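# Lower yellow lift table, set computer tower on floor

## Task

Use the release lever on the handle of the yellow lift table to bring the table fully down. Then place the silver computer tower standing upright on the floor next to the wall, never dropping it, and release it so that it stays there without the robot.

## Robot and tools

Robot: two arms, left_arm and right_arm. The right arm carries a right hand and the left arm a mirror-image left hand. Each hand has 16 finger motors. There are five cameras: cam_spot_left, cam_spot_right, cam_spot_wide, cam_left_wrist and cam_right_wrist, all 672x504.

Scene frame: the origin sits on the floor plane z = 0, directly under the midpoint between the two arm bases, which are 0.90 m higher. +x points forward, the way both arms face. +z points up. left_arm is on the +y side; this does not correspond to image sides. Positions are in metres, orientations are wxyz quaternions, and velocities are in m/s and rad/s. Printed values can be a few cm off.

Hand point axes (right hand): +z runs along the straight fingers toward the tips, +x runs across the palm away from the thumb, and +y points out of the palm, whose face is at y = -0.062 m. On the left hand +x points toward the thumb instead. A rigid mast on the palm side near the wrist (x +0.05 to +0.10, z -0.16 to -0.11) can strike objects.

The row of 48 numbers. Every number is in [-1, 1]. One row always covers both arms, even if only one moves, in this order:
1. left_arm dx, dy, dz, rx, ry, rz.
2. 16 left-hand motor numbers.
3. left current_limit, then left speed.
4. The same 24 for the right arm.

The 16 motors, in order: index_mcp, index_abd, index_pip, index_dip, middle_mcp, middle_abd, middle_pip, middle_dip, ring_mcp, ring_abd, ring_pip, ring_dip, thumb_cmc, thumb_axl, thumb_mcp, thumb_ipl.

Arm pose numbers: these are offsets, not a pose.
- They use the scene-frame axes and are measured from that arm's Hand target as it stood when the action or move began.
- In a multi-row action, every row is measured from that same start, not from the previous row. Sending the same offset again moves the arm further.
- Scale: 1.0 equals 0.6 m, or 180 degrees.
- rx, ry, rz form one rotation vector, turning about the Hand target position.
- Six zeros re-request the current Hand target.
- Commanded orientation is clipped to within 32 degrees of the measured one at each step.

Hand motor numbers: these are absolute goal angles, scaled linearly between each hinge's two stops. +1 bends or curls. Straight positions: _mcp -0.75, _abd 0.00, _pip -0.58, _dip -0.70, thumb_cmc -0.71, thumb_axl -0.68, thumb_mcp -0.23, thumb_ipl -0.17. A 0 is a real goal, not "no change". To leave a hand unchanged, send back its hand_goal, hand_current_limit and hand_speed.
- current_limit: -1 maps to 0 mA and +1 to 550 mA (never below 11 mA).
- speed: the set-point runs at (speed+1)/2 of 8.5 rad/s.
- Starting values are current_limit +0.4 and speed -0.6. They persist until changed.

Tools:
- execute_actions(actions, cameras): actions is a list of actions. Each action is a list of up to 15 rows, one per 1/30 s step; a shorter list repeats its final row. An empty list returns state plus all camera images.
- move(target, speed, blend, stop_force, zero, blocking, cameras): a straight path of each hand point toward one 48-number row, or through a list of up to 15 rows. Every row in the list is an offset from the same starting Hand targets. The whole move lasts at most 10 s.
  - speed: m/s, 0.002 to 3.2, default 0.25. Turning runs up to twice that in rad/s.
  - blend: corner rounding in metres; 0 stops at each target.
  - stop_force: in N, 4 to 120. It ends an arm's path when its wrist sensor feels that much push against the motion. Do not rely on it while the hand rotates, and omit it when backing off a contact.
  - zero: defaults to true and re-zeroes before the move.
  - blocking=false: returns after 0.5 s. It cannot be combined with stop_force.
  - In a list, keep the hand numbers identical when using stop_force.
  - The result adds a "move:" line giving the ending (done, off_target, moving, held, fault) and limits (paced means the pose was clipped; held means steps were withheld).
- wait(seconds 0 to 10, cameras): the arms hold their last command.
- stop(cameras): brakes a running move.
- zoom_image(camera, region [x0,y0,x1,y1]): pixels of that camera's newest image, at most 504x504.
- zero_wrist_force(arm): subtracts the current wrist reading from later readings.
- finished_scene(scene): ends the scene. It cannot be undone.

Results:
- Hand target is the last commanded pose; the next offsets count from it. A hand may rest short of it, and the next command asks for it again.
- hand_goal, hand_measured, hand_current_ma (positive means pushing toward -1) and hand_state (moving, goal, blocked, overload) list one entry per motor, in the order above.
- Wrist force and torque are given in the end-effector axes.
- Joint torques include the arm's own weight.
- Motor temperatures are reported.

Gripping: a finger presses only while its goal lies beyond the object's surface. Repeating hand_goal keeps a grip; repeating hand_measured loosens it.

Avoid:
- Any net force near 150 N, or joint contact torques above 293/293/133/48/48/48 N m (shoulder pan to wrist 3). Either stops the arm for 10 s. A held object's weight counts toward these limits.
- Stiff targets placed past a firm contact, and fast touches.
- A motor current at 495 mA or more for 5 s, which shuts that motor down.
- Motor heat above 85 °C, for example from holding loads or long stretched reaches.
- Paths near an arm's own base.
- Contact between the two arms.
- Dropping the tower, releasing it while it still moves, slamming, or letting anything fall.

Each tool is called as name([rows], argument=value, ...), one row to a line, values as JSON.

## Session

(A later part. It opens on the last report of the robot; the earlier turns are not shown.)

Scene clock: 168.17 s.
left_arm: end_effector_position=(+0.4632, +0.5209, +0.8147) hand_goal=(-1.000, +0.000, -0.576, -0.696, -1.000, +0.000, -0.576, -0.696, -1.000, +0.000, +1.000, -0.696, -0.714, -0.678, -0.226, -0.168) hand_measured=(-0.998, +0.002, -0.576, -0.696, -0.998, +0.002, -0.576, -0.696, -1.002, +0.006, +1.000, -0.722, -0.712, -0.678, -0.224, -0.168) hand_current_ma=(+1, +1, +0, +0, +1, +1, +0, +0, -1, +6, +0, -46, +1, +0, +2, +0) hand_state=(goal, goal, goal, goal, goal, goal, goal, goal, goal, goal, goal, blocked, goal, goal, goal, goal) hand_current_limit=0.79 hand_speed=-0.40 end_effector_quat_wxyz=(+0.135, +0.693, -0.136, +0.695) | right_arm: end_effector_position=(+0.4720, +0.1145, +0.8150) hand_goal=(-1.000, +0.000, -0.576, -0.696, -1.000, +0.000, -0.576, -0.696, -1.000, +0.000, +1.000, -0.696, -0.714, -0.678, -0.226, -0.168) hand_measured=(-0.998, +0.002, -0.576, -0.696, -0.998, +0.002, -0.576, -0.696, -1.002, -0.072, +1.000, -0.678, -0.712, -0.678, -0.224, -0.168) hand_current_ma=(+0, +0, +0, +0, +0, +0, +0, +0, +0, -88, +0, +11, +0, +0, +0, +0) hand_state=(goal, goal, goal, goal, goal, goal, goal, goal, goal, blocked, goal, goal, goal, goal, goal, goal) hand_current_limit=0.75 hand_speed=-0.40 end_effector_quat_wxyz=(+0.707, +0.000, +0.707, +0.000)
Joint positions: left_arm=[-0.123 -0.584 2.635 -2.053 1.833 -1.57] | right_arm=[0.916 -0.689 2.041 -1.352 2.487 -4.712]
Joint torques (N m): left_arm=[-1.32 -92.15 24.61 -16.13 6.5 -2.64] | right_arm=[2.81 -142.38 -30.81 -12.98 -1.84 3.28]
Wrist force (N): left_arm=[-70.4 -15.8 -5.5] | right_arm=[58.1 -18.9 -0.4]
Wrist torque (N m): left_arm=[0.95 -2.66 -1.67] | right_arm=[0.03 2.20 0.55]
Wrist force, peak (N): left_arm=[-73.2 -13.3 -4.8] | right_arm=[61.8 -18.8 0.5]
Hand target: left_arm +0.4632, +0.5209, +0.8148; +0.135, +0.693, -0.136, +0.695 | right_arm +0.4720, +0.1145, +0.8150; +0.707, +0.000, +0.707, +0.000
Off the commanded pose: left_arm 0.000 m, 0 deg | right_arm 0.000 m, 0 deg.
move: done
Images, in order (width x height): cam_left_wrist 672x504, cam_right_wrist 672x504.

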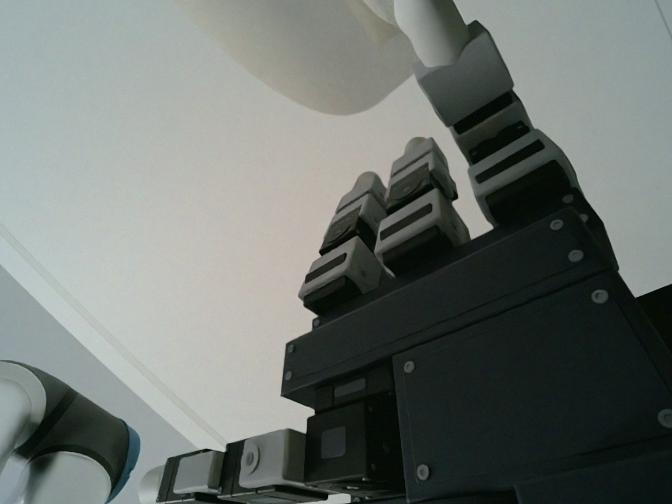

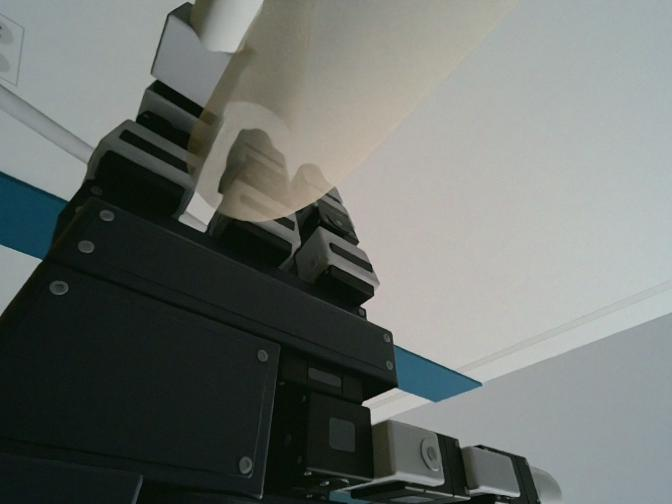

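move([
  [0,0,0.01,0,0,0,-1,0,-0.576,-0.696,-1,0,-0.576,-0.696,-1,0,1,-0.696,-0.714,-0.678,-0.226,-0.168,0.79,-0.4,0,0,0.0133,0,0,0,-1,0,-0.576,-0.696,-1,0,-0.576,-0.696,-1,0,1,-0.696,-0.714,-0.678,-0.226,-0.168,0.75,-0.4],
], speed=0.012, cameras=["cam_left_wrist","cam_right_wrist","cam_spot_wide","cam_spot_left"])

zoom_image(camera="cam_spot_wide", region=[240, 190, 360, 300])

zoom_image(camera="cam_spot_left", region=[230, 260, 350, 400])

Scene clock: 171.40 s.
left_arm: end_effector_position=(+0.4632, +0.5209, +0.8207) hand_goal=(-1.000, +0.000, -0.576, -0.696, -1.000, +0.000, -0.576, -0.696, -1.000, +0.000, +1.000, -0.696, -0.714, -0.678, -0.226, -0.168) hand_measured=(-0.998, +0.002, -0.576, -0.696, -0.998, +0.002, -0.576, -0.696, -1.002, +0.012, +1.000, -0.722, -0.712, -0.678, -0.224, -0.168) hand_current_ma=(+1, +1, +0, +0, +1, +1, +0, +0, -1, +11, +0, -46, +1, +0, +2, +0) hand_state=(goal, goal, goal, goal, goal, goal, goal, goal, goal, goal, goal, blocked, goal, goal, goal, goal) hand_current_limit=0.79 hand_speed=-0.40 end_effector_quat_wxyz=(+0.135, +0.693, -0.136, +0.695) | right_arm: end_effector_position=(+0.4720, +0.1145, +0.8229) hand_goal=(-1.000, +0.000, -0.576, -0.696, -1.000, +0.000, -0.576, -0.696, -1.000, +0.000, +1.000, -0.696, -0.714, -0.678, -0.226, -0.168) hand_measured=(-0.998, +0.002, -0.576, -0.696, -0.998, +0.002, -0.576, -0.696, -1.002, -0.078, +1.000, -0.674, -0.712, -0.678, -0.224, -0.168) hand_current_ma=(+0, +0, +0, +0, +0, +0, +0, +0, +0, -100, +0, +13, +0, +0, +0, +0) hand_state=(goal, goal, goal, goal, goal, goal, goal, goal, goal, blocked, goal, blocked, goal, goal, goal, goal) hand_current_limit=0.75 hand_speed=-0.40 end_effector_quat_wxyz=(+0.707, +0.000, +0.707, +0.000)
Joint positions: left_arm=[-0.123 -0.602 2.641 -2.041 1.833 -1.57] | right_arm=[0.916 -0.703 2.045 -1.342 2.487 -4.712]
Joint torques (N m): left_arm=[-13.37 -89.34 23.67 -16.25 4.75 -5.52] | right_arm=[25.7 -146.38 -31.8 -13.74 -2.56 3.93]
Wrist force (N): left_arm=[-71.7 -16.3 -5.8] | right_arm=[62.1 -20.2 0.2]
Wrist torque (N m): left_arm=[0.93 -2.64 -1.71] | right_arm=[0.02 2.28 0.56]
Wrist force, peak (N): left_arm=[-72.6 -16.3 -5.8] | right_arm=[62.9 -19.4 0.5]
Hand target: left_arm +0.4632, +0.5209, +0.8208; +0.135, +0.693, -0.136, +0.695 | right_arm +0.4720, +0.1145, +0.8230; +0.707, +0.000, +0.707, +0.000
Off the commanded pose: left_arm 0.000 m, 0 deg | right_arm 0.000 m, 0 deg.
move: done
Images, in order (width x height): cam_spot_left 672x504, cam_spot_wide 672x504, cam_left_wrist 672x504, cam_right_wrist 672x504.

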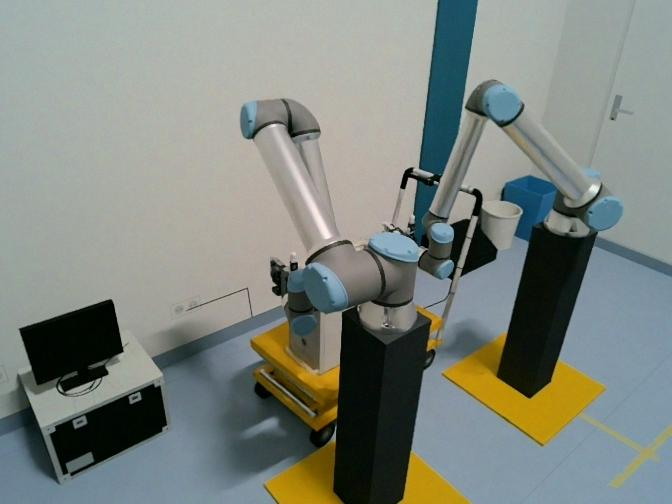

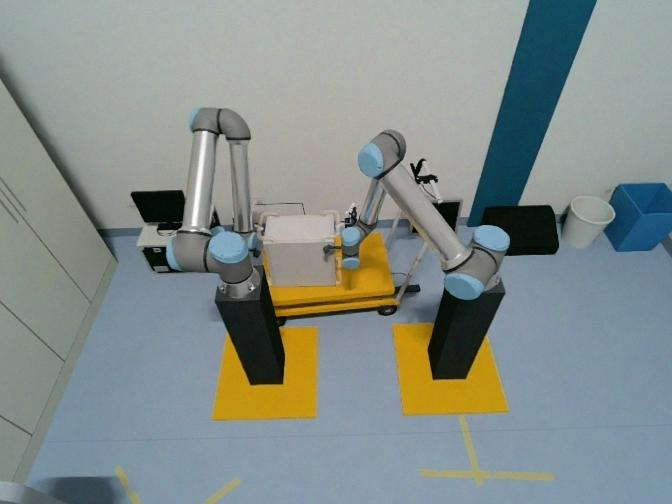

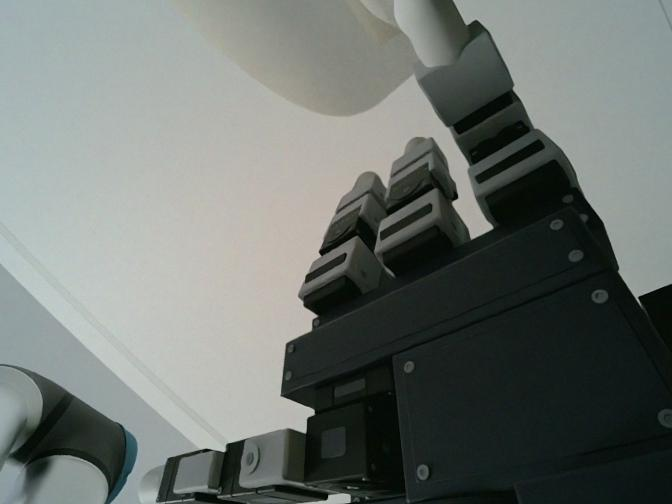

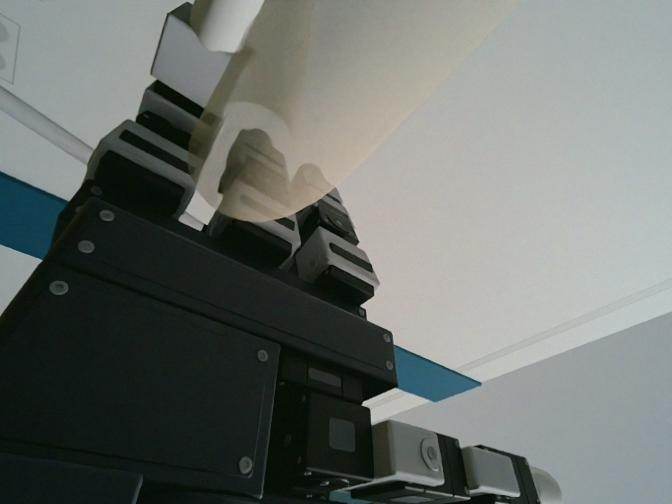

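Scaled by 4.200 from the camera's 672x504 image, which has a finer 960x720 frame.

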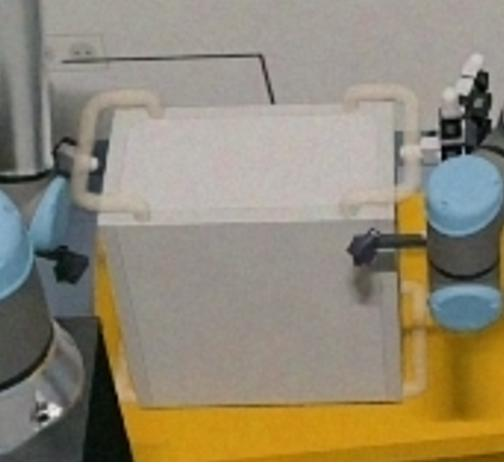

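Scaled by 3.600 from the camera's 672x504 image, which has a finer 960x720 frame.

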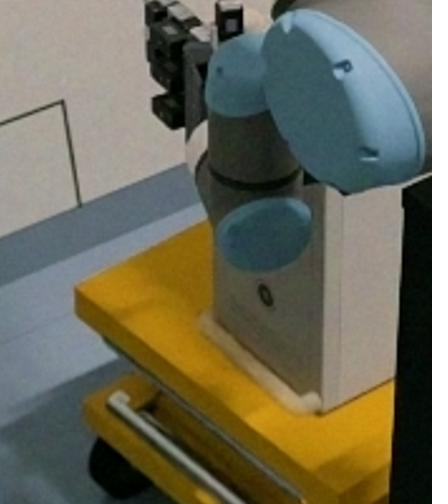

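zoom_image(camera="cam_spot_wide", region=[310, 230, 350, 300])

zoom_image(camera="cam_spot_left", region=[275, 290, 355, 390])

Scaled by 7.200 from the camera's 672x504 image, which has a finer 960x720 frame.

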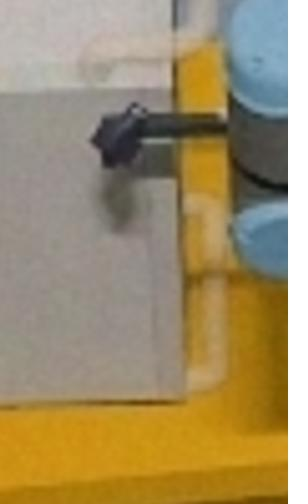

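Scaled by 5.040 from the camera's 672x504 image, which has a finer 960x720 frame.

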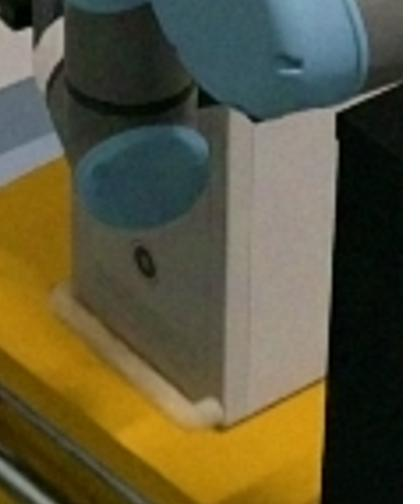

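move([
  [0,0,0.0833,0,0,0,-1,0,-0.576,-0.696,-1,0,-0.576,-0.696,-1,0,1,-0.696,-0.714,-0.678,-0.226,-0.168,0.79,-0.4,0,0,0.0833,0,0,0,-1,0,-0.576,-0.696,-1,0,-0.576,-0.696,-1,0,1,-0.696,-0.714,-0.678,-0.226,-0.168,0.75,-0.4],
], speed=0.025)

move([
  [0.5,0,0,0,0,0,-1,0,-0.576,-0.696,-1,0,-0.576,-0.696,-1,0,1,-0.696,-0.714,-0.678,-0.226,-0.168,0.79,-0.4,0.5,0,0,0,0,0,-1,0,-0.576,-0.696,-1,0,-0.576,-0.696,-1,0,1,-0.696,-0.714,-0.678,-0.226,-0.168,0.75,-0.4],
], speed=0.06, cameras=["cam_spot_wide","cam_left_wrist","cam_right_wrist"])

zoom_image(camera="cam_spot_wide", region=[240, 150, 360, 270])

Scene clock: 192.40 s.
left_arm: end_effector_position=(+0.4632, +0.5209, +0.8707) hand_goal=(-1.000, +0.000, -0.576, -0.696, -1.000, +0.000, -0.576, -0.696, -1.000, +0.000, +1.000, -0.696, -0.714, -0.678, -0.226, -0.168) hand_measured=(-0.998, +0.002, -0.576, -0.696, -0.998, +0.002, -0.576, -0.696, -1.002, +0.012, +1.000, -0.724, -0.712, -0.678, -0.224, -0.168) hand_current_ma=(+1, +1, +0, +0, +1, +1, +0, +0, -1, +11, +0, -48, +1, +0, +2, +0) hand_state=(goal, goal, goal, goal, goal, goal, goal, goal, goal, goal, goal, blocked, goal, goal, goal, goal) hand_current_limit=0.79 hand_speed=-0.40 end_effector_quat_wxyz=(+0.135, +0.693, -0.136, +0.695) | right_arm: end_effector_position=(+0.4720, +0.1145, +0.8729) hand_goal=(-1.000, +0.000, -0.576, -0.696, -1.000, +0.000, -0.576, -0.696, -1.000, +0.000, +1.000, -0.696, -0.714, -0.678, -0.226, -0.168) hand_measured=(-0.998, +0.002, -0.576, -0.696, -0.998, +0.002, -0.576, -0.696, -1.002, -0.078, +1.000, -0.674, -0.712, -0.678, -0.224, -0.168) hand_current_ma=(+0, +0, +0, +0, +0, +0, +0, +0, +0, -101, +0, +13, +0, +0, +0, +0) hand_state=(goal, goal, goal, goal, goal, goal, goal, goal, goal, blocked, goal, blocked, goal, goal, goal, goal) hand_current_limit=0.75 hand_speed=-0.40 end_effector_quat_wxyz=(+0.707, +0.000, +0.707, +0.000)
Joint positions: left_arm=[-0.123 -0.764 2.684 -1.921 1.833 -1.57] | right_arm=[0.916 -0.792 2.067 -1.275 2.487 -4.712]
Joint torques (N m): left_arm=[-2.33 -83.95 14.99 -16.8 6.62 -2.73] | right_arm=[20.86 -139.46 -37.74 -13.18 -6.31 5.31]
Wrist force (N): left_arm=[-70.8 -16.6 -6.2] | right_arm=[61.5 -20.1 0.1]
Wrist torque (N m): left_arm=[0.93 -2.72 -1.65] | right_arm=[0.01 2.35 0.51]
Wrist force, peak (N): left_arm=[-73.3 -17.1 -6.6] | right_arm=[63.9 -20.8 0.3]
Hand target: left_arm +0.4632, +0.5209, +0.8708; +0.135, +0.693, -0.136, +0.695 | right_arm +0.4720, +0.1145, +0.8730; +0.707, +0.000, +0.707, +0.000
Off the commanded pose: left_arm 0.000 m, 0 deg | right_arm 0.000 m, 0 deg.
move: done

Scene clock: 197.90 s.
left_arm: end_effector_position=(+0.7629, +0.5209, +0.8708) hand_goal=(-1.000, +0.000, -0.576, -0.696, -1.000, +0.000, -0.576, -0.696, -1.000, +0.000, +1.000, -0.696, -0.714, -0.678, -0.226, -0.168) hand_measured=(-0.998, +0.002, -0.576, -0.696, -0.998, +0.002, -0.576, -0.696, -1.002, -0.002, +1.000, -0.726, -0.712, -0.678, -0.224, -0.168) hand_current_ma=(+1, +1, +0, +0, +1, +1, +0, +0, -1, -1, +0, -56, +1, +0, +2, +0) hand_state=(goal, goal, goal, goal, goal, goal, goal, goal, goal, goal, goal, blocked, goal, goal, goal, goal) hand_current_limit=0.79 hand_speed=-0.40 end_effector_quat_wxyz=(+0.135, +0.693, -0.136, +0.695) | right_arm: end_effector_position=(+0.7718, +0.1145, +0.8730) hand_goal=(-1.000, +0.000, -0.576, -0.696, -1.000, +0.000, -0.576, -0.696, -1.000, +0.000, +1.000, -0.696, -0.714, -0.678, -0.226, -0.168) hand_measured=(-0.998, +0.002, -0.576, -0.696, -0.998, +0.002, -0.576, -0.696, -1.002, -0.084, +1.000, -0.670, -0.712, -0.678, -0.224, -0.168) hand_current_ma=(+0, +0, +0, +0, +0, +0, +0, +0, +0, -113, +0, +19, +0, +0, +0, +0) hand_state=(goal, goal, goal, goal, goal, goal, goal, goal, goal, blocked, goal, blocked, goal, goal, goal, goal) hand_current_limit=0.75 hand_speed=-0.40 end_effector_quat_wxyz=(+0.707, +0.000, +0.707, +0.000)
Joint positions: left_arm=[-0.056 -0.807 2.142 -1.337 1.9 -1.57] | right_arm=[0.61 -0.679 1.726 -1.048 2.181 -4.712]
Joint torques (N m): left_arm=[-8.3 -111.63 -43.89 -14.98 8.87 -1.07] | right_arm=[3.79 -144.88 -89.87 -17.07 -8.93 5.24]
Wrist force (N): left_arm=[-71.0 -21.4 -7.6] | right_arm=[62.4 -25.3 1.3]
Wrist torque (N m): left_arm=[1.24 -2.75 -1.31] | right_arm=[0.19 2.21 0.36]
Wrist force, peak (N): left_arm=[-71.9 -19.7 -7.1] | right_arm=[62.8 -25.1 1.4]
Hand target: left_arm +0.7632, +0.5209, +0.8708; +0.135, +0.693, -0.136, +0.695 | right_arm +0.7720, +0.1145, +0.8730; +0.707, +0.000, +0.707, +0.000
Off the commanded pose: left_arm 0.000 m, 0 deg | right_arm 0.000 m, 0 deg.
move: done
Images, in order (width x height): cam_spot_wide 672x504, cam_left_wrist 672x504, cam_right_wrist 672x504.

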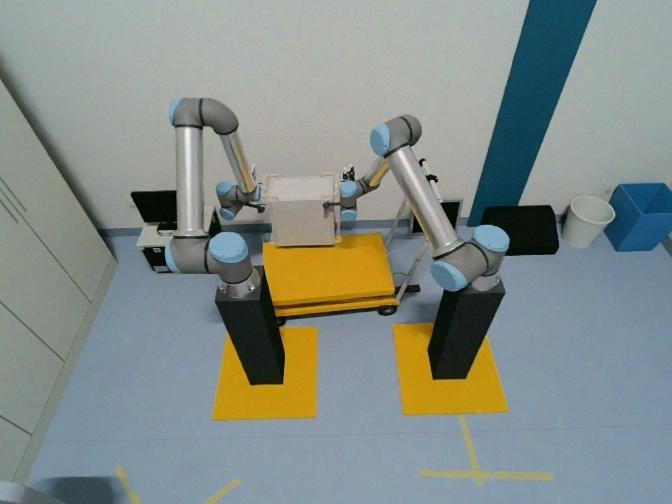

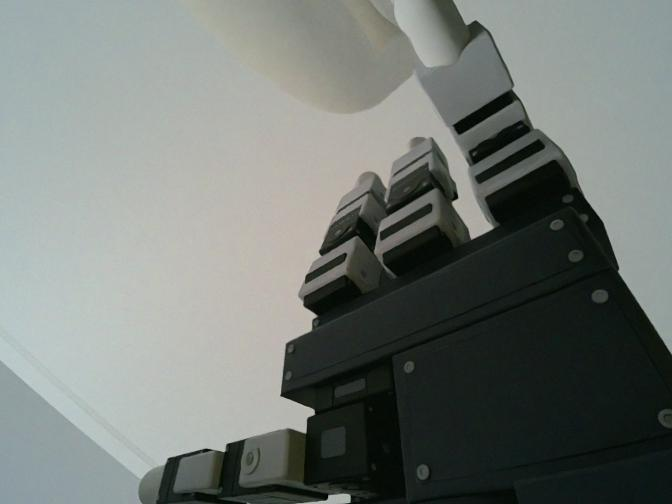

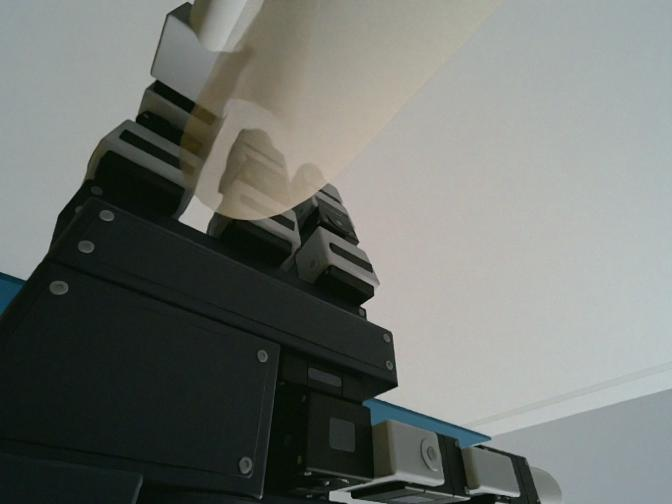

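Scaled by 4.200 from the camera's 672x504 image, which has a finer 960x720 frame.

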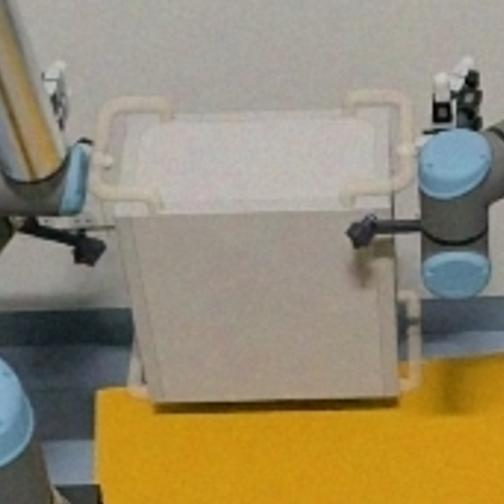

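move([
  [0.43,0.004,0,0,0,0,-1,0,-0.576,-0.696,-1,0,-0.576,-0.696,-1,0,1,-0.696,-0.714,-0.678,-0.226,-0.168,0.79,-0.4,0.43,-0.004,0,0,0,0,-1,0,-0.576,-0.696,-1,0,-0.576,-0.696,-1,0,1,-0.696,-0.714,-0.678,-0.226,-0.168,0.75,-0.4],
], speed=0.06, cameras=["cam_spot_wide"])

zoom_image(camera="cam_spot_wide", region=[240, 120, 380, 260])

Scene clock: 205.03 s.
left_arm: end_effector_position=(+1.0210, +0.5233, +0.8708) hand_goal=(-1.000, +0.000, -0.576, -0.696, -1.000, +0.000, -0.576, -0.696, -1.000, +0.000, +1.000, -0.696, -0.714, -0.678, -0.226, -0.168) hand_measured=(-0.998, +0.002, -0.576, -0.696, -0.998, +0.002, -0.576, -0.696, -1.000, +0.030, +0.930, -0.728, -0.712, -0.678, -0.224, -0.168) hand_current_ma=(+1, +1, +0, +0, +1, +1, +0, +0, +0, +46, -176, -61, +1, +0, +2, +0) hand_state=(goal, goal, goal, goal, goal, goal, goal, goal, goal, blocked, blocked, blocked, goal, goal, goal, goal) hand_current_limit=0.79 hand_speed=-0.40 end_effector_quat_wxyz=(+0.135, +0.693, -0.136, +0.695) | right_arm: end_effector_position=(+1.0298, +0.1121, +0.8730) hand_goal=(-1.000, +0.000, -0.576, -0.696, -1.000, +0.000, -0.576, -0.696, -1.000, +0.000, +1.000, -0.696, -0.714, -0.678, -0.226, -0.168) hand_measured=(-0.998, +0.002, -0.576, -0.696, -0.998, +0.002, -0.576, -0.696, -1.000, -0.092, +1.000, -0.672, -0.712, -0.678, -0.224, -0.168) hand_current_ma=(+0, +0, +0, +0, +0, +0, +0, +0, +0, -132, +0, +17, +0, +0, +0, +0) hand_state=(goal, goal, goal, goal, goal, goal, goal, goal, goal, blocked, goal, blocked, goal, goal, goal, goal) hand_current_limit=0.75 hand_speed=-0.40 end_effector_quat_wxyz=(+0.707, +0.000, +0.707, +0.000)
Joint positions: left_arm=[-0.036 -0.626 1.598 -0.974 1.921 -1.57] | right_arm=[0.455 -0.481 1.242 -0.761 2.026 -4.712]
Joint torques (N m): left_arm=[12.48 -151.19 -68.24 -15.38 2.46 -2.93] | right_arm=[-11.74 -172.27 -99.98 -16.06 -2.48 5.54]
Wrist force (N): left_arm=[-70.9 0.3 0.9] | right_arm=[61.8 -2.1 1.9]
Wrist torque (N m): left_arm=[0.02 -2.51 -2.14] | right_arm=[-0.56 2.13 1.81]
Wrist force, peak (N): left_arm=[-71.7 -21.2 -10.5] | right_arm=[63.4 -25.6 -1.3]
Hand target: left_arm +1.0212, +0.5233, +0.8708; +0.135, +0.693, -0.136, +0.695 | right_arm +1.0300, +0.1121, +0.8730; +0.707, +0.000, +0.707, +0.000
Off the commanded pose: left_arm 0.000 m, 0 deg | right_arm 0.000 m, 0 deg.
move: done
Images, in order (width x height): cam_spot_wide 672x504.

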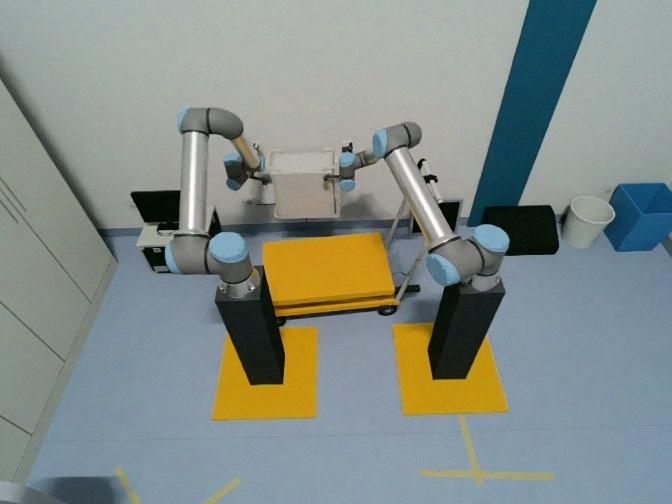

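Scaled by 3.600 from the camera's 672x504 image, which has a finer 960x720 frame.

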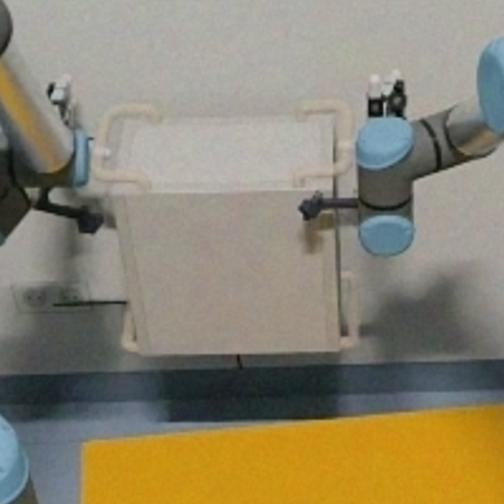

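move([
  [0,-0.003,-0.03,0,0,0,-1,0,-0.576,-0.696,-1,0,-0.576,-0.696,-1,0,1,-0.696,-0.714,-0.678,-0.226,-0.168,0.79,-0.4,0,0.003,-0.03,0,0,0,-1,0,-0.576,-0.696,-1,0,-0.576,-0.696,-1,0,1,-0.696,-0.714,-0.678,-0.226,-0.168,0.75,-0.4],
], speed=0.03, cameras=["cam_left_wrist","cam_right_wrist"])

Scene clock: 208.37 s.
left_arm: end_effector_position=(+1.0212, +0.5215, +0.8528) hand_goal=(-1.000, +0.000, -0.576, -0.696, -1.000, +0.000, -0.576, -0.696, -1.000, +0.000, +1.000, -0.696, -0.714, -0.678, -0.226, -0.168) hand_measured=(-0.998, +0.002, -0.576, -0.696, -0.998, +0.002, -0.576, -0.696, -1.002, -0.024, +1.000, -0.742, -0.712, -0.678, -0.224, -0.168) hand_current_ma=(+1, +1, +0, +0, +1, +1, +0, +0, -1, -31, +0, -98, +1, +0, +2, +0) hand_state=(goal, goal, goal, goal, goal, goal, goal, goal, goal, blocked, goal, blocked, goal, goal, goal, goal) hand_current_limit=0.79 hand_speed=-0.40 end_effector_quat_wxyz=(+0.135, +0.693, -0.136, +0.695) | right_arm: end_effector_position=(+1.0300, +0.1139, +0.8551) hand_goal=(-1.000, +0.000, -0.576, -0.696, -1.000, +0.000, -0.576, -0.696, -1.000, +0.000, +1.000, -0.696, -0.714, -0.678, -0.226, -0.168) hand_measured=(-0.998, +0.002, -0.576, -0.696, -0.998, +0.002, -0.576, -0.696, -1.002, -0.092, +1.000, -0.672, -0.712, -0.678, -0.224, -0.168) hand_current_ma=(+0, +0, +0, +0, +0, +0, +0, +0, +0, -132, +0, +17, +0, +0, +0, +0) hand_state=(goal, goal, goal, goal, goal, goal, goal, goal, goal, blocked, goal, blocked, goal, goal, goal, goal) hand_current_limit=0.75 hand_speed=-0.40 end_effector_quat_wxyz=(+0.707, +0.000, +0.707, +0.000)
Joint positions: left_arm=[-0.038 -0.602 1.592 -0.992 1.919 -1.57] | right_arm=[0.457 -0.458 1.232 -0.774 2.027 -4.712]
Joint torques (N m): left_arm=[-32.93 -151.38 -68 -21.47 2.49 -2.59] | right_arm=[35.98 -176.8 -106.45 -23.22 -2.04 5.96]
Wrist force (N): left_arm=[-71.3 -18.9 -7.1] | right_arm=[62.8 -22.9 -0.3]
Wrist torque (N m): left_arm=[1.27 -2.61 -1.35] | right_arm=[0.26 2.29 0.60]
Wrist force, peak (N): left_arm=[-73.7 -18.4 -6.4] | right_arm=[64.0 -22.4 0.6]
Hand target: left_arm +1.0212, +0.5215, +0.8528; +0.135, +0.693, -0.136, +0.695 | right_arm +1.0300, +0.1139, +0.8550; +0.707, +0.000, +0.707, +0.000
Off the commanded pose: left_arm 0.000 m, 0 deg | right_arm 0.000 m, 0 deg.
move: done
Images, in order (width x height): cam_left_wrist 672x504, cam_right_wrist 672x504.

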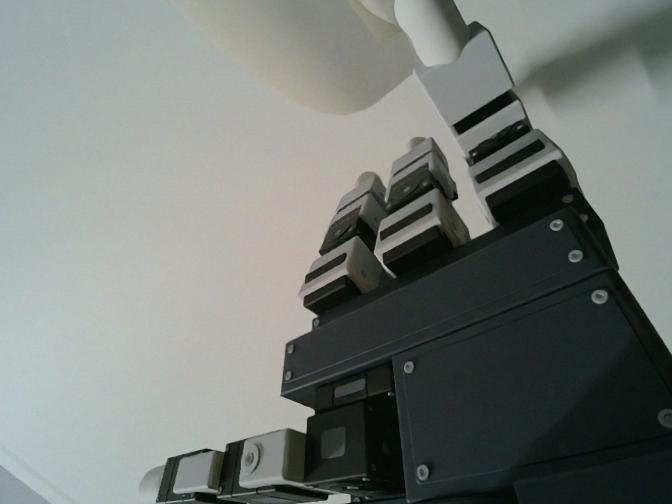

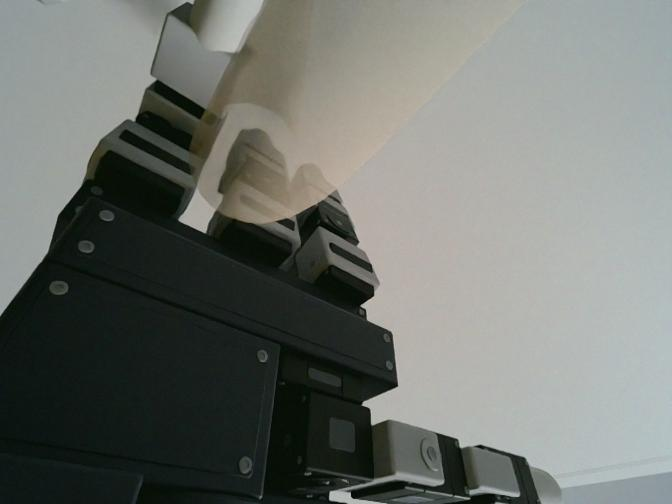

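move([
  [0,0,-0.3,0,0,0,-1,0,-0.576,-0.696,-1,0,-0.576,-0.696,-1,0,1,-0.696,-0.714,-0.678,-0.226,-0.168,0.79,-0.4,0,0,-0.3,0,0,0,-1,0,-0.576,-0.696,-1,0,-0.576,-0.696,-1,0,1,-0.696,-0.714,-0.678,-0.226,-0.168,0.75,-0.4],
], speed=0.05, cameras=["cam_spot_wide"])

zoom_image(camera="cam_spot_wide", region=[240, 130, 380, 270])

Scene clock: 213.43 s.
left_arm: end_effector_position=(+1.0212, +0.5215, +0.6730) hand_goal=(-1.000, +0.000, -0.576, -0.696, -1.000, +0.000, -0.576, -0.696, -1.000, +0.000, +1.000, -0.696, -0.714, -0.678, -0.226, -0.168) hand_measured=(-0.998, +0.002, -0.576, -0.696, -0.998, +0.002, -0.576, -0.696, -1.002, -0.028, +1.000, -0.742, -0.712, -0.678, -0.224, -0.168) hand_current_ma=(+1, +1, +0, +0, +1, +1, +0, +0, -1, -39, +0, -99, +1, +0, +2, +0) hand_state=(goal, goal, goal, goal, goal, goal, goal, goal, goal, blocked, goal, blocked, goal, goal, goal, goal) hand_current_limit=0.79 hand_speed=-0.40 end_effector_quat_wxyz=(+0.135, +0.693, -0.136, +0.695) | right_arm: end_effector_position=(+1.0300, +0.1139, +0.6753) hand_goal=(-1.000, +0.000, -0.576, -0.696, -1.000, +0.000, -0.576, -0.696, -1.000, +0.000, +1.000, -0.696, -0.714, -0.678, -0.226, -0.168) hand_measured=(-0.998, +0.002, -0.576, -0.696, -0.998, +0.002, -0.576, -0.696, -1.002, -0.092, +1.000, -0.670, -0.712, -0.678, -0.224, -0.168) hand_current_ma=(+0, +0, +0, +0, +0, +0, +0, +0, +0, -132, +0, +19, +0, +0, +0, +0) hand_state=(goal, goal, goal, goal, goal, goal, goal, goal, goal, blocked, goal, blocked, goal, goal, goal, goal) hand_current_limit=0.75 hand_speed=-0.40 end_effector_quat_wxyz=(+0.707, +0.000, +0.707, +0.000)
Joint positions: left_arm=[-0.038 -0.345 1.478 -1.136 1.919 -1.57] | right_arm=[0.457 -0.222 1.11 -0.888 2.027 -4.712]
Joint torques (N m): left_arm=[-26.75 -155.48 -59.57 -21.69 3.1 -2.67] | right_arm=[10.22 -184.86 -99.45 -22.92 -5.96 4.49]
Wrist force (N): left_arm=[-70.6 -17.8 -6.7] | right_arm=[62.6 -22.0 -0.6]
Wrist torque (N m): left_arm=[1.19 -2.71 -1.39] | right_arm=[0.16 2.38 0.65]
Wrist force, peak (N): left_arm=[-74.5 -16.3 -5.8] | right_arm=[65.4 -20.9 -0.6]
Hand target: left_arm +1.0212, +0.5215, +0.6728; +0.135, +0.693, -0.136, +0.695 | right_arm +1.0300, +0.1139, +0.6750; +0.707, +0.000, +0.707, +0.000
Off the commanded pose: left_arm 0.000 m, 0 deg | right_arm 0.000 m, 0 deg.
move: done
Images, in order (width x height): cam_spot_wide 672x504.

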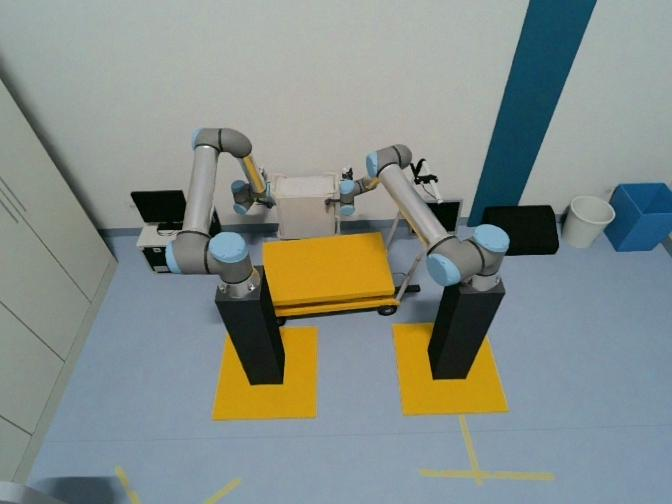

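Scaled by 3.600 from the camera's 672x504 image, which has a finer 960x720 frame.

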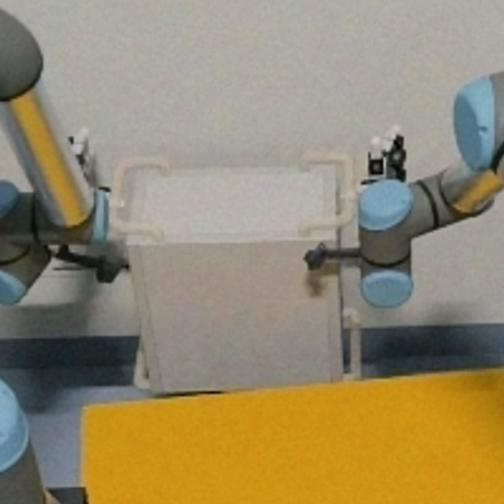

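move([
  [0,0,-0.28,0,0,0,-1,0,-0.576,-0.696,-1,0,-0.576,-0.696,-1,0,1,-0.696,-0.714,-0.678,-0.226,-0.168,0.79,-0.4,0,0,-0.2833,0,0,0,-1,0,-0.576,-0.696,-1,0,-0.576,-0.696,-1,0,1,-0.696,-0.714,-0.678,-0.226,-0.168,0.75,-0.4],
], speed=0.045)

move([
  [0,0,-0.06,0,0,0,-1,0,-0.576,-0.696,-1,0,-0.576,-0.696,-1,0,1,-0.696,-0.714,-0.678,-0.226,-0.168,0.79,-0.4,0,0,-0.06,0,0,0,-1,0,-0.576,-0.696,-1,0,-0.576,-0.696,-1,0,1,-0.696,-0.714,-0.678,-0.226,-0.168,0.75,-0.4],
], speed=0.012, stop_force=20, cameras=["cam_spot_wide","cam_left_wrist","cam_right_wrist"])

zoom_image(camera="cam_spot_wide", region=[250, 150, 370, 260])

Scene clock: 219.87 s.
left_arm: end_effector_position=(+1.0212, +0.5215, +0.5050) hand_goal=(-1.000, +0.000, -0.576, -0.696, -1.000, +0.000, -0.576, -0.696, -1.000, +0.000, +1.000, -0.696, -0.714, -0.678, -0.226, -0.168) hand_measured=(-0.998, +0.002, -0.576, -0.696, -0.998, +0.002, -0.576, -0.696, -1.002, -0.028, +1.000, -0.742, -0.712, -0.678, -0.224, -0.168) hand_current_ma=(+1, +1, +0, +0, +1, +1, +0, +0, -1, -39, +0, -99, +1, +0, +2, +0) hand_state=(goal, goal, goal, goal, goal, goal, goal, goal, goal, blocked, goal, blocked, goal, goal, goal, goal) hand_current_limit=0.79 hand_speed=-0.40 end_effector_quat_wxyz=(+0.135, +0.693, -0.136, +0.695) | right_arm: end_effector_position=(+1.0300, +0.1139, +0.5052) hand_goal=(-1.000, +0.000, -0.576, -0.696, -1.000, +0.000, -0.576, -0.696, -1.000, +0.000, +1.000, -0.696, -0.714, -0.678, -0.226, -0.168) hand_measured=(-0.998, +0.002, -0.576, -0.696, -0.998, +0.002, -0.576, -0.696, -1.002, -0.092, +1.000, -0.670, -0.712, -0.678, -0.224, -0.168) hand_current_ma=(+0, +0, +0, +0, +0, +0, +0, +0, +0, -132, +0, +19, +0, +0, +0, +0) hand_state=(goal, goal, goal, goal, goal, goal, goal, goal, goal, blocked, goal, blocked, goal, goal, goal, goal) hand_current_limit=0.75 hand_speed=-0.40 end_effector_quat_wxyz=(+0.707, +0.000, +0.707, +0.000)
Joint positions: left_arm=[-0.038 -0.087 1.285 -1.2 1.919 -1.57] | right_arm=[0.457 0.038 0.882 -0.92 2.027 -4.712]
Joint torques (N m): left_arm=[-24.57 -154.65 -53.1 -21.35 3.75 -2.28] | right_arm=[14.98 -184.59 -95.79 -16.92 -4.55 3.09]
Wrist force (N): left_arm=[-71.4 -16.6 -6.2] | right_arm=[62.0 -20.4 -0.6]
Wrist torque (N m): left_arm=[1.08 -2.64 -1.49] | right_arm=[0.18 2.36 0.69]
Wrist force, peak (N): left_arm=[-74.3 -14.9 -5.8] | right_arm=[64.8 -19.1 -0.8]
Hand target: left_arm +1.0212, +0.5215, +0.5048; +0.135, +0.693, -0.136, +0.695 | right_arm +1.0300, +0.1139, +0.5050; +0.707, +0.000, +0.707, +0.000
Off the commanded pose: left_arm 0.000 m, 0 deg | right_arm 0.000 m, 0 deg.
move: done

Scene clock: 223.33 s.
left_arm: end_effector_position=(+1.0213, +0.5215, +0.4777) hand_goal=(-1.000, +0.000, -0.576, -0.696, -1.000, +0.000, -0.576, -0.696, -1.000, +0.000, +1.000, -0.696, -0.714, -0.678, -0.226, -0.168) hand_measured=(-0.998, +0.002, -0.576, -0.696, -0.998, +0.002, -0.576, -0.696, -1.002, -0.040, +1.000, -0.724, -0.712, -0.678, -0.224, -0.168) hand_current_ma=(+1, +1, +0, +0, +1, +1, +0, +0, -1, -67, +0, -47, +1, +0, +2, +0) hand_state=(goal, goal, goal, goal, goal, goal, goal, goal, goal, blocked, goal, blocked, goal, goal, goal, goal) hand_current_limit=0.79 hand_speed=-0.40 end_effector_quat_wxyz=(+0.135, +0.693, -0.136, +0.695) | right_arm: end_effector_position=(+1.0301, +0.1140, +0.4784) hand_goal=(-1.000, +0.000, -0.576, -0.696, -1.000, +0.000, -0.576, -0.696, -1.000, +0.000, +1.000, -0.696, -0.714, -0.678, -0.226, -0.168) hand_measured=(-0.998, +0.002, -0.576, -0.696, -0.998, +0.002, -0.576, -0.696, -1.000, -0.092, +1.000, -0.652, -0.712, -0.678, -0.224, -0.168) hand_current_ma=(+0, +0, +0, +0, +0, +0, +0, +0, +0, -132, +0, +46, +0, +0, +0, +0) hand_state=(goal, goal, goal, goal, goal, goal, goal, goal, goal, blocked, goal, blocked, goal, goal, goal, goal) hand_current_limit=0.75 hand_speed=-0.40 end_effector_quat_wxyz=(+0.707, +0.000, +0.707, +0.000)
Joint positions: left_arm=[-0.038 -0.044 1.245 -1.203 1.919 -1.57] | right_arm=[0.457 0.085 0.831 -0.916 2.027 -4.712]
Joint torques (N m): left_arm=[-21.53 -160.6 -31.84 -13.35 6.42 -4.72] | right_arm=[6.17 -185.27 -53.86 -16.95 -1.63 2.97]
Wrist force (N): left_arm=[-53.4 -23.2 -13.3] | right_arm=[42.9 -14.3 -5.0]
Wrist torque (N m): left_arm=[1.58 -2.36 -0.58] | right_arm=[0.10 1.92 0.59]
Wrist force, peak (N): left_arm=[-71.7 -16.0 -6.3] | right_arm=[62.4 -20.1 -0.4]
Hand target: left_arm +1.0213, +0.5215, +0.4777; +0.135, +0.693, -0.136, +0.695 (not the last commanded pose) | right_arm +1.0301, +0.1140, +0.4784; +0.707, +0.000, +0.707, +0.000 (not the last commanded pose)
Off the commanded pose: left_arm 0.009 m, 0 deg | right_arm 0.009 m, 0 deg.
move: contact (left_arm, right_arm)
Images, in order (width x height): cam_spot_wide 672x504, cam_left_wrist 672x504, cam_right_wrist 672x504.

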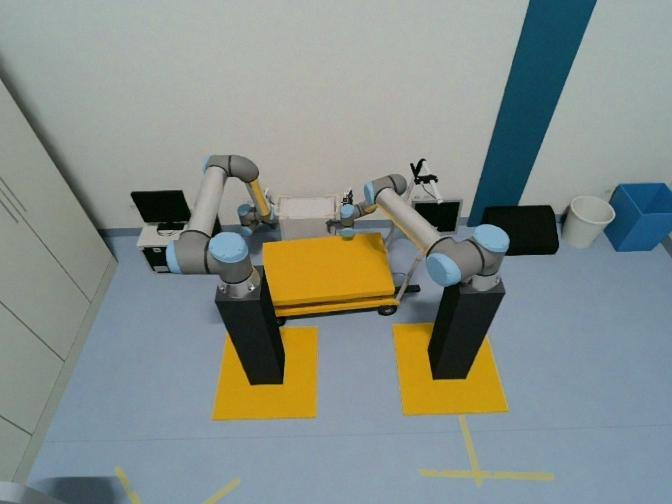

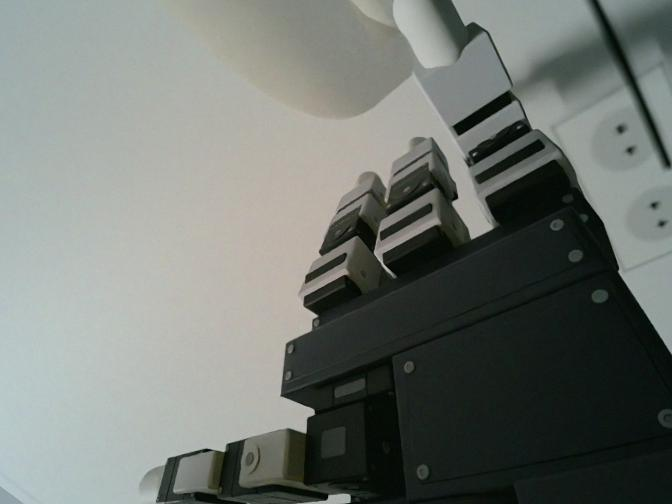

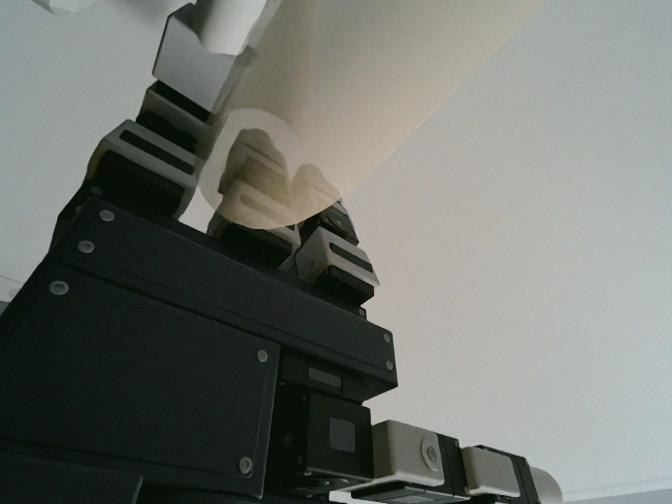

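Scaled by 4.200 from the camera's 672x504 image, which has a finer 960x720 frame.

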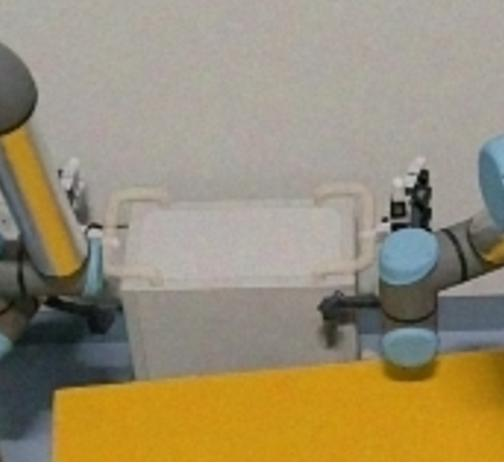

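Floor contact. Continue lowering until unloaded.

move([
  [0,0,-0.0217,0,0,0,-1,0,-0.576,-0.696,-1,0,-0.576,-0.696,-1,0,1,-0.696,-0.714,-0.678,-0.226,-0.168,0.79,-0.4,0,0,-0.0217,0,0,0,-1,0,-0.576,-0.696,-1,0,-0.576,-0.696,-1,0,1,-0.696,-0.714,-0.678,-0.226,-0.168,0.75,-0.4],
], speed=0.012, cameras=["cam_spot_wide"])

zoom_image(camera="cam_spot_wide", region=[250, 150, 370, 260])

Scene clock: 225.77 s.
left_arm: end_effector_position=(+1.0213, +0.5213, +0.4649) hand_goal=(-1.000, +0.000, -0.576, -0.696, -1.000, +0.000, -0.576, -0.696, -1.000, +0.000, +1.000, -0.696, -0.714, -0.678, -0.226, -0.168) hand_measured=(-0.998, +0.002, -0.576, -0.696, -0.998, +0.002, -0.576, -0.696, -1.000, -0.002, +1.000, -0.692, -0.712, -0.678, -0.224, -0.168) hand_current_ma=(+1, +1, +0, +0, +1, +1, +0, +0, +0, -1, +0, +2, +1, +0, +2, +0) hand_state=(goal, goal, goal, goal, goal, goal, goal, goal, goal, goal, goal, goal, goal, goal, goal, goal) hand_current_limit=0.79 hand_speed=-0.40 end_effector_quat_wxyz=(+0.135, +0.693, -0.136, +0.695) | right_arm: end_effector_position=(+1.0301, +0.1140, +0.4656) hand_goal=(-1.000, +0.000, -0.576, -0.696, -1.000, +0.000, -0.576, -0.696, -1.000, +0.000, +1.000, -0.696, -0.714, -0.678, -0.226, -0.168) hand_measured=(-0.998, +0.002, -0.576, -0.696, -0.998, +0.002, -0.576, -0.696, -0.998, -0.002, +1.000, -0.692, -0.712, -0.678, -0.224, -0.168) hand_current_ma=(+0, +0, +0, +0, +0, +0, +0, +0, +0, +0, +0, +0, +0, +0, +0, +0) hand_state=(goal, goal, goal, goal, goal, goal, goal, goal, goal, goal, goal, goal, goal, goal, goal, goal) hand_current_limit=0.75 hand_speed=-0.40 end_effector_quat_wxyz=(+0.707, +0.000, +0.707, +0.000)
Joint positions: left_arm=[-0.038 -0.023 1.225 -1.204 1.919 -1.57] | right_arm=[0.457 0.107 0.806 -0.913 2.027 -4.712]
Joint torques (N m): left_arm=[5.18 -89.56 -26.17 -4.9 -1.13 -1.53] | right_arm=[-8.37 -98.02 -47.5 0.84 -1.62 0.94]
Wrist force (N): left_arm=[-1.5 -0.9 -0.6] | right_arm=[-1.9 -1.0 0.0]
Wrist torque (N m): left_arm=[-0.07 0.33 -0.07] | right_arm=[-0.09 0.15 0.15]
Wrist force, peak (N): left_arm=[-53.8 -23.2 -13.5] | right_arm=[43.1 -14.6 -5.0]
Hand target: left_arm +1.0213, +0.5215, +0.4647; +0.135, +0.693, -0.136, +0.695 | right_arm +1.0301, +0.1140, +0.4654; +0.707, +0.000, +0.707, +0.000
Off the commanded pose: left_arm 0.000 m, 0 deg | right_arm 0.000 m, 0 deg.
move: done
Images, in order (width x height): cam_spot_wide 672x504.

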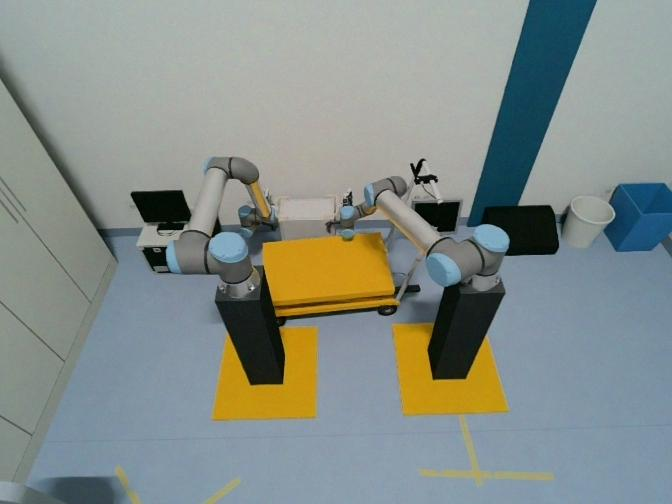

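Scaled by 4.200 from the camera's 672x504 image, which has a finer 960x720 frame.

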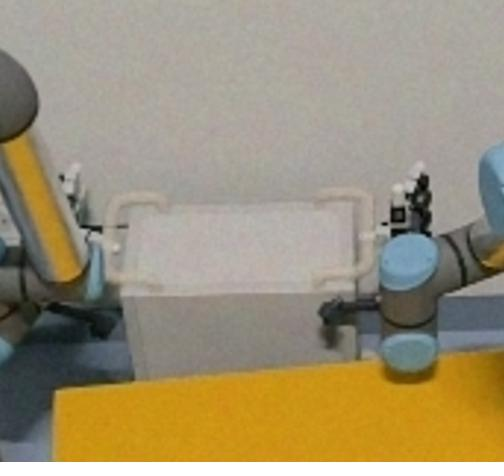

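move([
  [0,0.125,0,0,0,0,-1,0,-0.576,-0.696,-1,0,-0.576,-0.696,-1,0,1,-0.696,-0.714,-0.678,-0.226,-0.168,0.79,-0.4,0,-0.125,0,0,0,0,-1,0,-0.576,-0.696,-1,0,-0.576,-0.696,-1,0,1,-0.696,-0.714,-0.678,-0.226,-0.168,0.75,-0.4],
  [-0.02,0.16,0.5,0,0,0,-1,0,-0.576,-0.696,-1,0,-0.576,-0.696,-1,0,1,-0.696,-0.714,-0.678,-0.226,-0.168,0.79,-0.4,-0.02,-0.16,0.5,0,0,0,-1,0,-0.576,-0.696,-1,0,-0.576,-0.696,-1,0,1,-0.696,-0.714,-0.678,-0.226,-0.168,0.75,-0.4],
], speed=[0.06,0.25], blend=[0.01,0], cameras=["cam_spot_wide","cam_spot_left"])

zoom_image(camera="cam_spot_wide", region=[240, 150, 380, 290])

zoom_image(camera="cam_spot_left", region=[200, 200, 380, 400])

Scene clock: 231.70 s.
left_arm: end_effector_position=(+1.0093, +0.6175, +0.7645) hand_goal=(-1.000, +0.000, -0.576, -0.696, -1.000, +0.000, -0.576, -0.696, -1.000, +0.000, +1.000, -0.696, -0.714, -0.678, -0.226, -0.168) hand_measured=(-0.998, +0.002, -0.576, -0.696, -0.998, +0.002, -0.576, -0.696, -1.000, -0.002, +1.000, -0.692, -0.712, -0.678, -0.224, -0.168) hand_current_ma=(+1, +1, +0, +0, +1, +1, +0, +0, +0, -1, +0, +2, +1, +0, +2, +0) hand_state=(goal, goal, goal, goal, goal, goal, goal, goal, goal, goal, goal, goal, goal, goal, goal, goal) hand_current_limit=0.79 hand_speed=-0.40 end_effector_quat_wxyz=(+0.135, +0.693, -0.136, +0.695) | right_arm: end_effector_position=(+1.0181, +0.0180, +0.7652) hand_goal=(-1.000, +0.000, -0.576, -0.696, -1.000, +0.000, -0.576, -0.696, -1.000, +0.000, +1.000, -0.696, -0.714, -0.678, -0.226, -0.168) hand_measured=(-0.998, +0.002, -0.576, -0.696, -0.998, +0.002, -0.576, -0.696, -0.998, -0.002, +1.000, -0.692, -0.712, -0.678, -0.224, -0.168) hand_current_ma=(+0, +0, +0, +0, +0, +0, +0, +0, +0, +0, +0, +0, +0, +0, +0, +0) hand_state=(goal, goal, goal, goal, goal, goal, goal, goal, goal, goal, goal, goal, goal, goal, goal, goal) hand_current_limit=0.75 hand_speed=-0.40 end_effector_quat_wxyz=(+0.707, +0.000, +0.707, +0.000)
Joint positions: left_arm=[0.079 -0.47 1.523 -1.056 2.036 -1.571] | right_arm=[0.367 -0.414 1.364 -0.95 1.937 -4.712]
Joint torques (N m): left_arm=[11.69 -101.73 -12.32 0.89 2.6 3.14] | right_arm=[-11.09 -114.49 -15.39 0.79 -2.39 -1.83]
Wrist force (N): left_arm=[-1.7 -1.3 -0.5] | right_arm=[-1.6 -0.7 0.0]
Wrist torque (N m): left_arm=[-0.12 0.38 -0.16] | right_arm=[-0.13 0.07 0.07]
Wrist force, peak (N): left_arm=[-3.3 -1.0 -1.4] | right_arm=[-3.2 -0.9 0.0]
Hand target: left_arm +1.0093, +0.6175, +0.7647; +0.135, +0.693, -0.136, +0.695 | right_arm +1.0181, +0.0180, +0.7654; +0.707, +0.000, +0.707, +0.000
Off the commanded pose: left_arm 0.000 m, 0 deg | right_arm 0.000 m, 0 deg.
move: done
Images, in order (width x height): cam_spot_left 672x504, cam_spot_wide 672x504.

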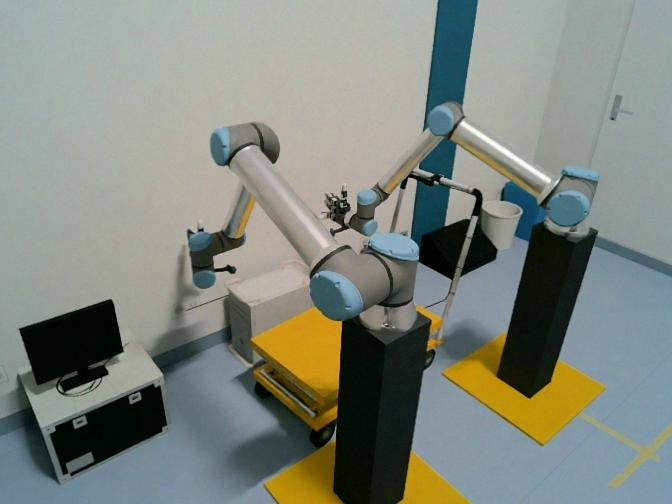

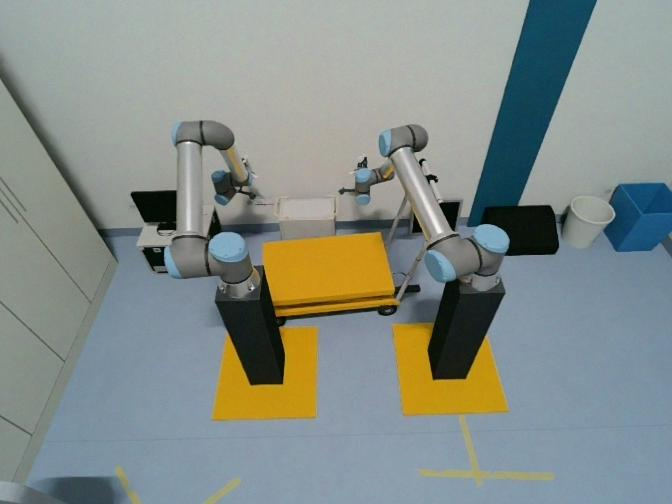

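Scaled by 3.600 from the camera's 672x504 image, which has a finer 960x720 frame.

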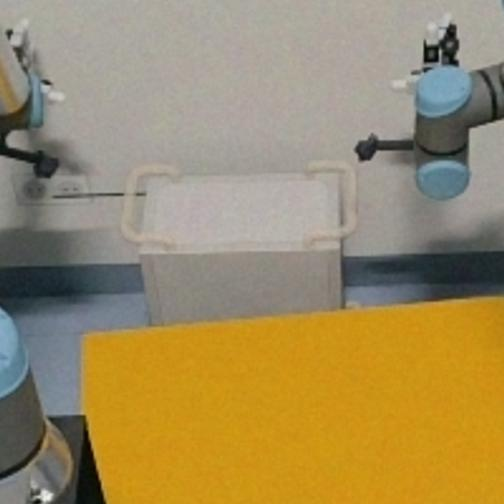

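Scaled by 2.520 from the camera's 672x504 image, which has a finer 960x720 frame.

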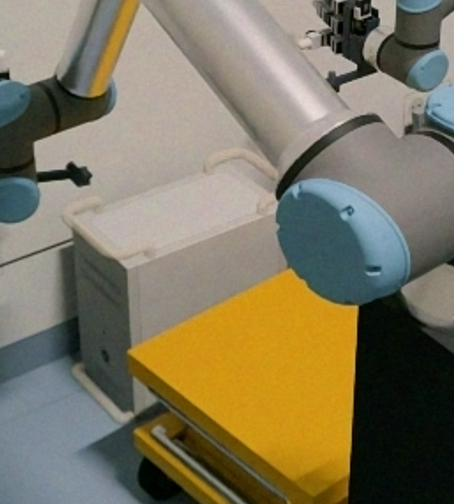

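finished_scene(scene=2)

The scene is finished: the task was done.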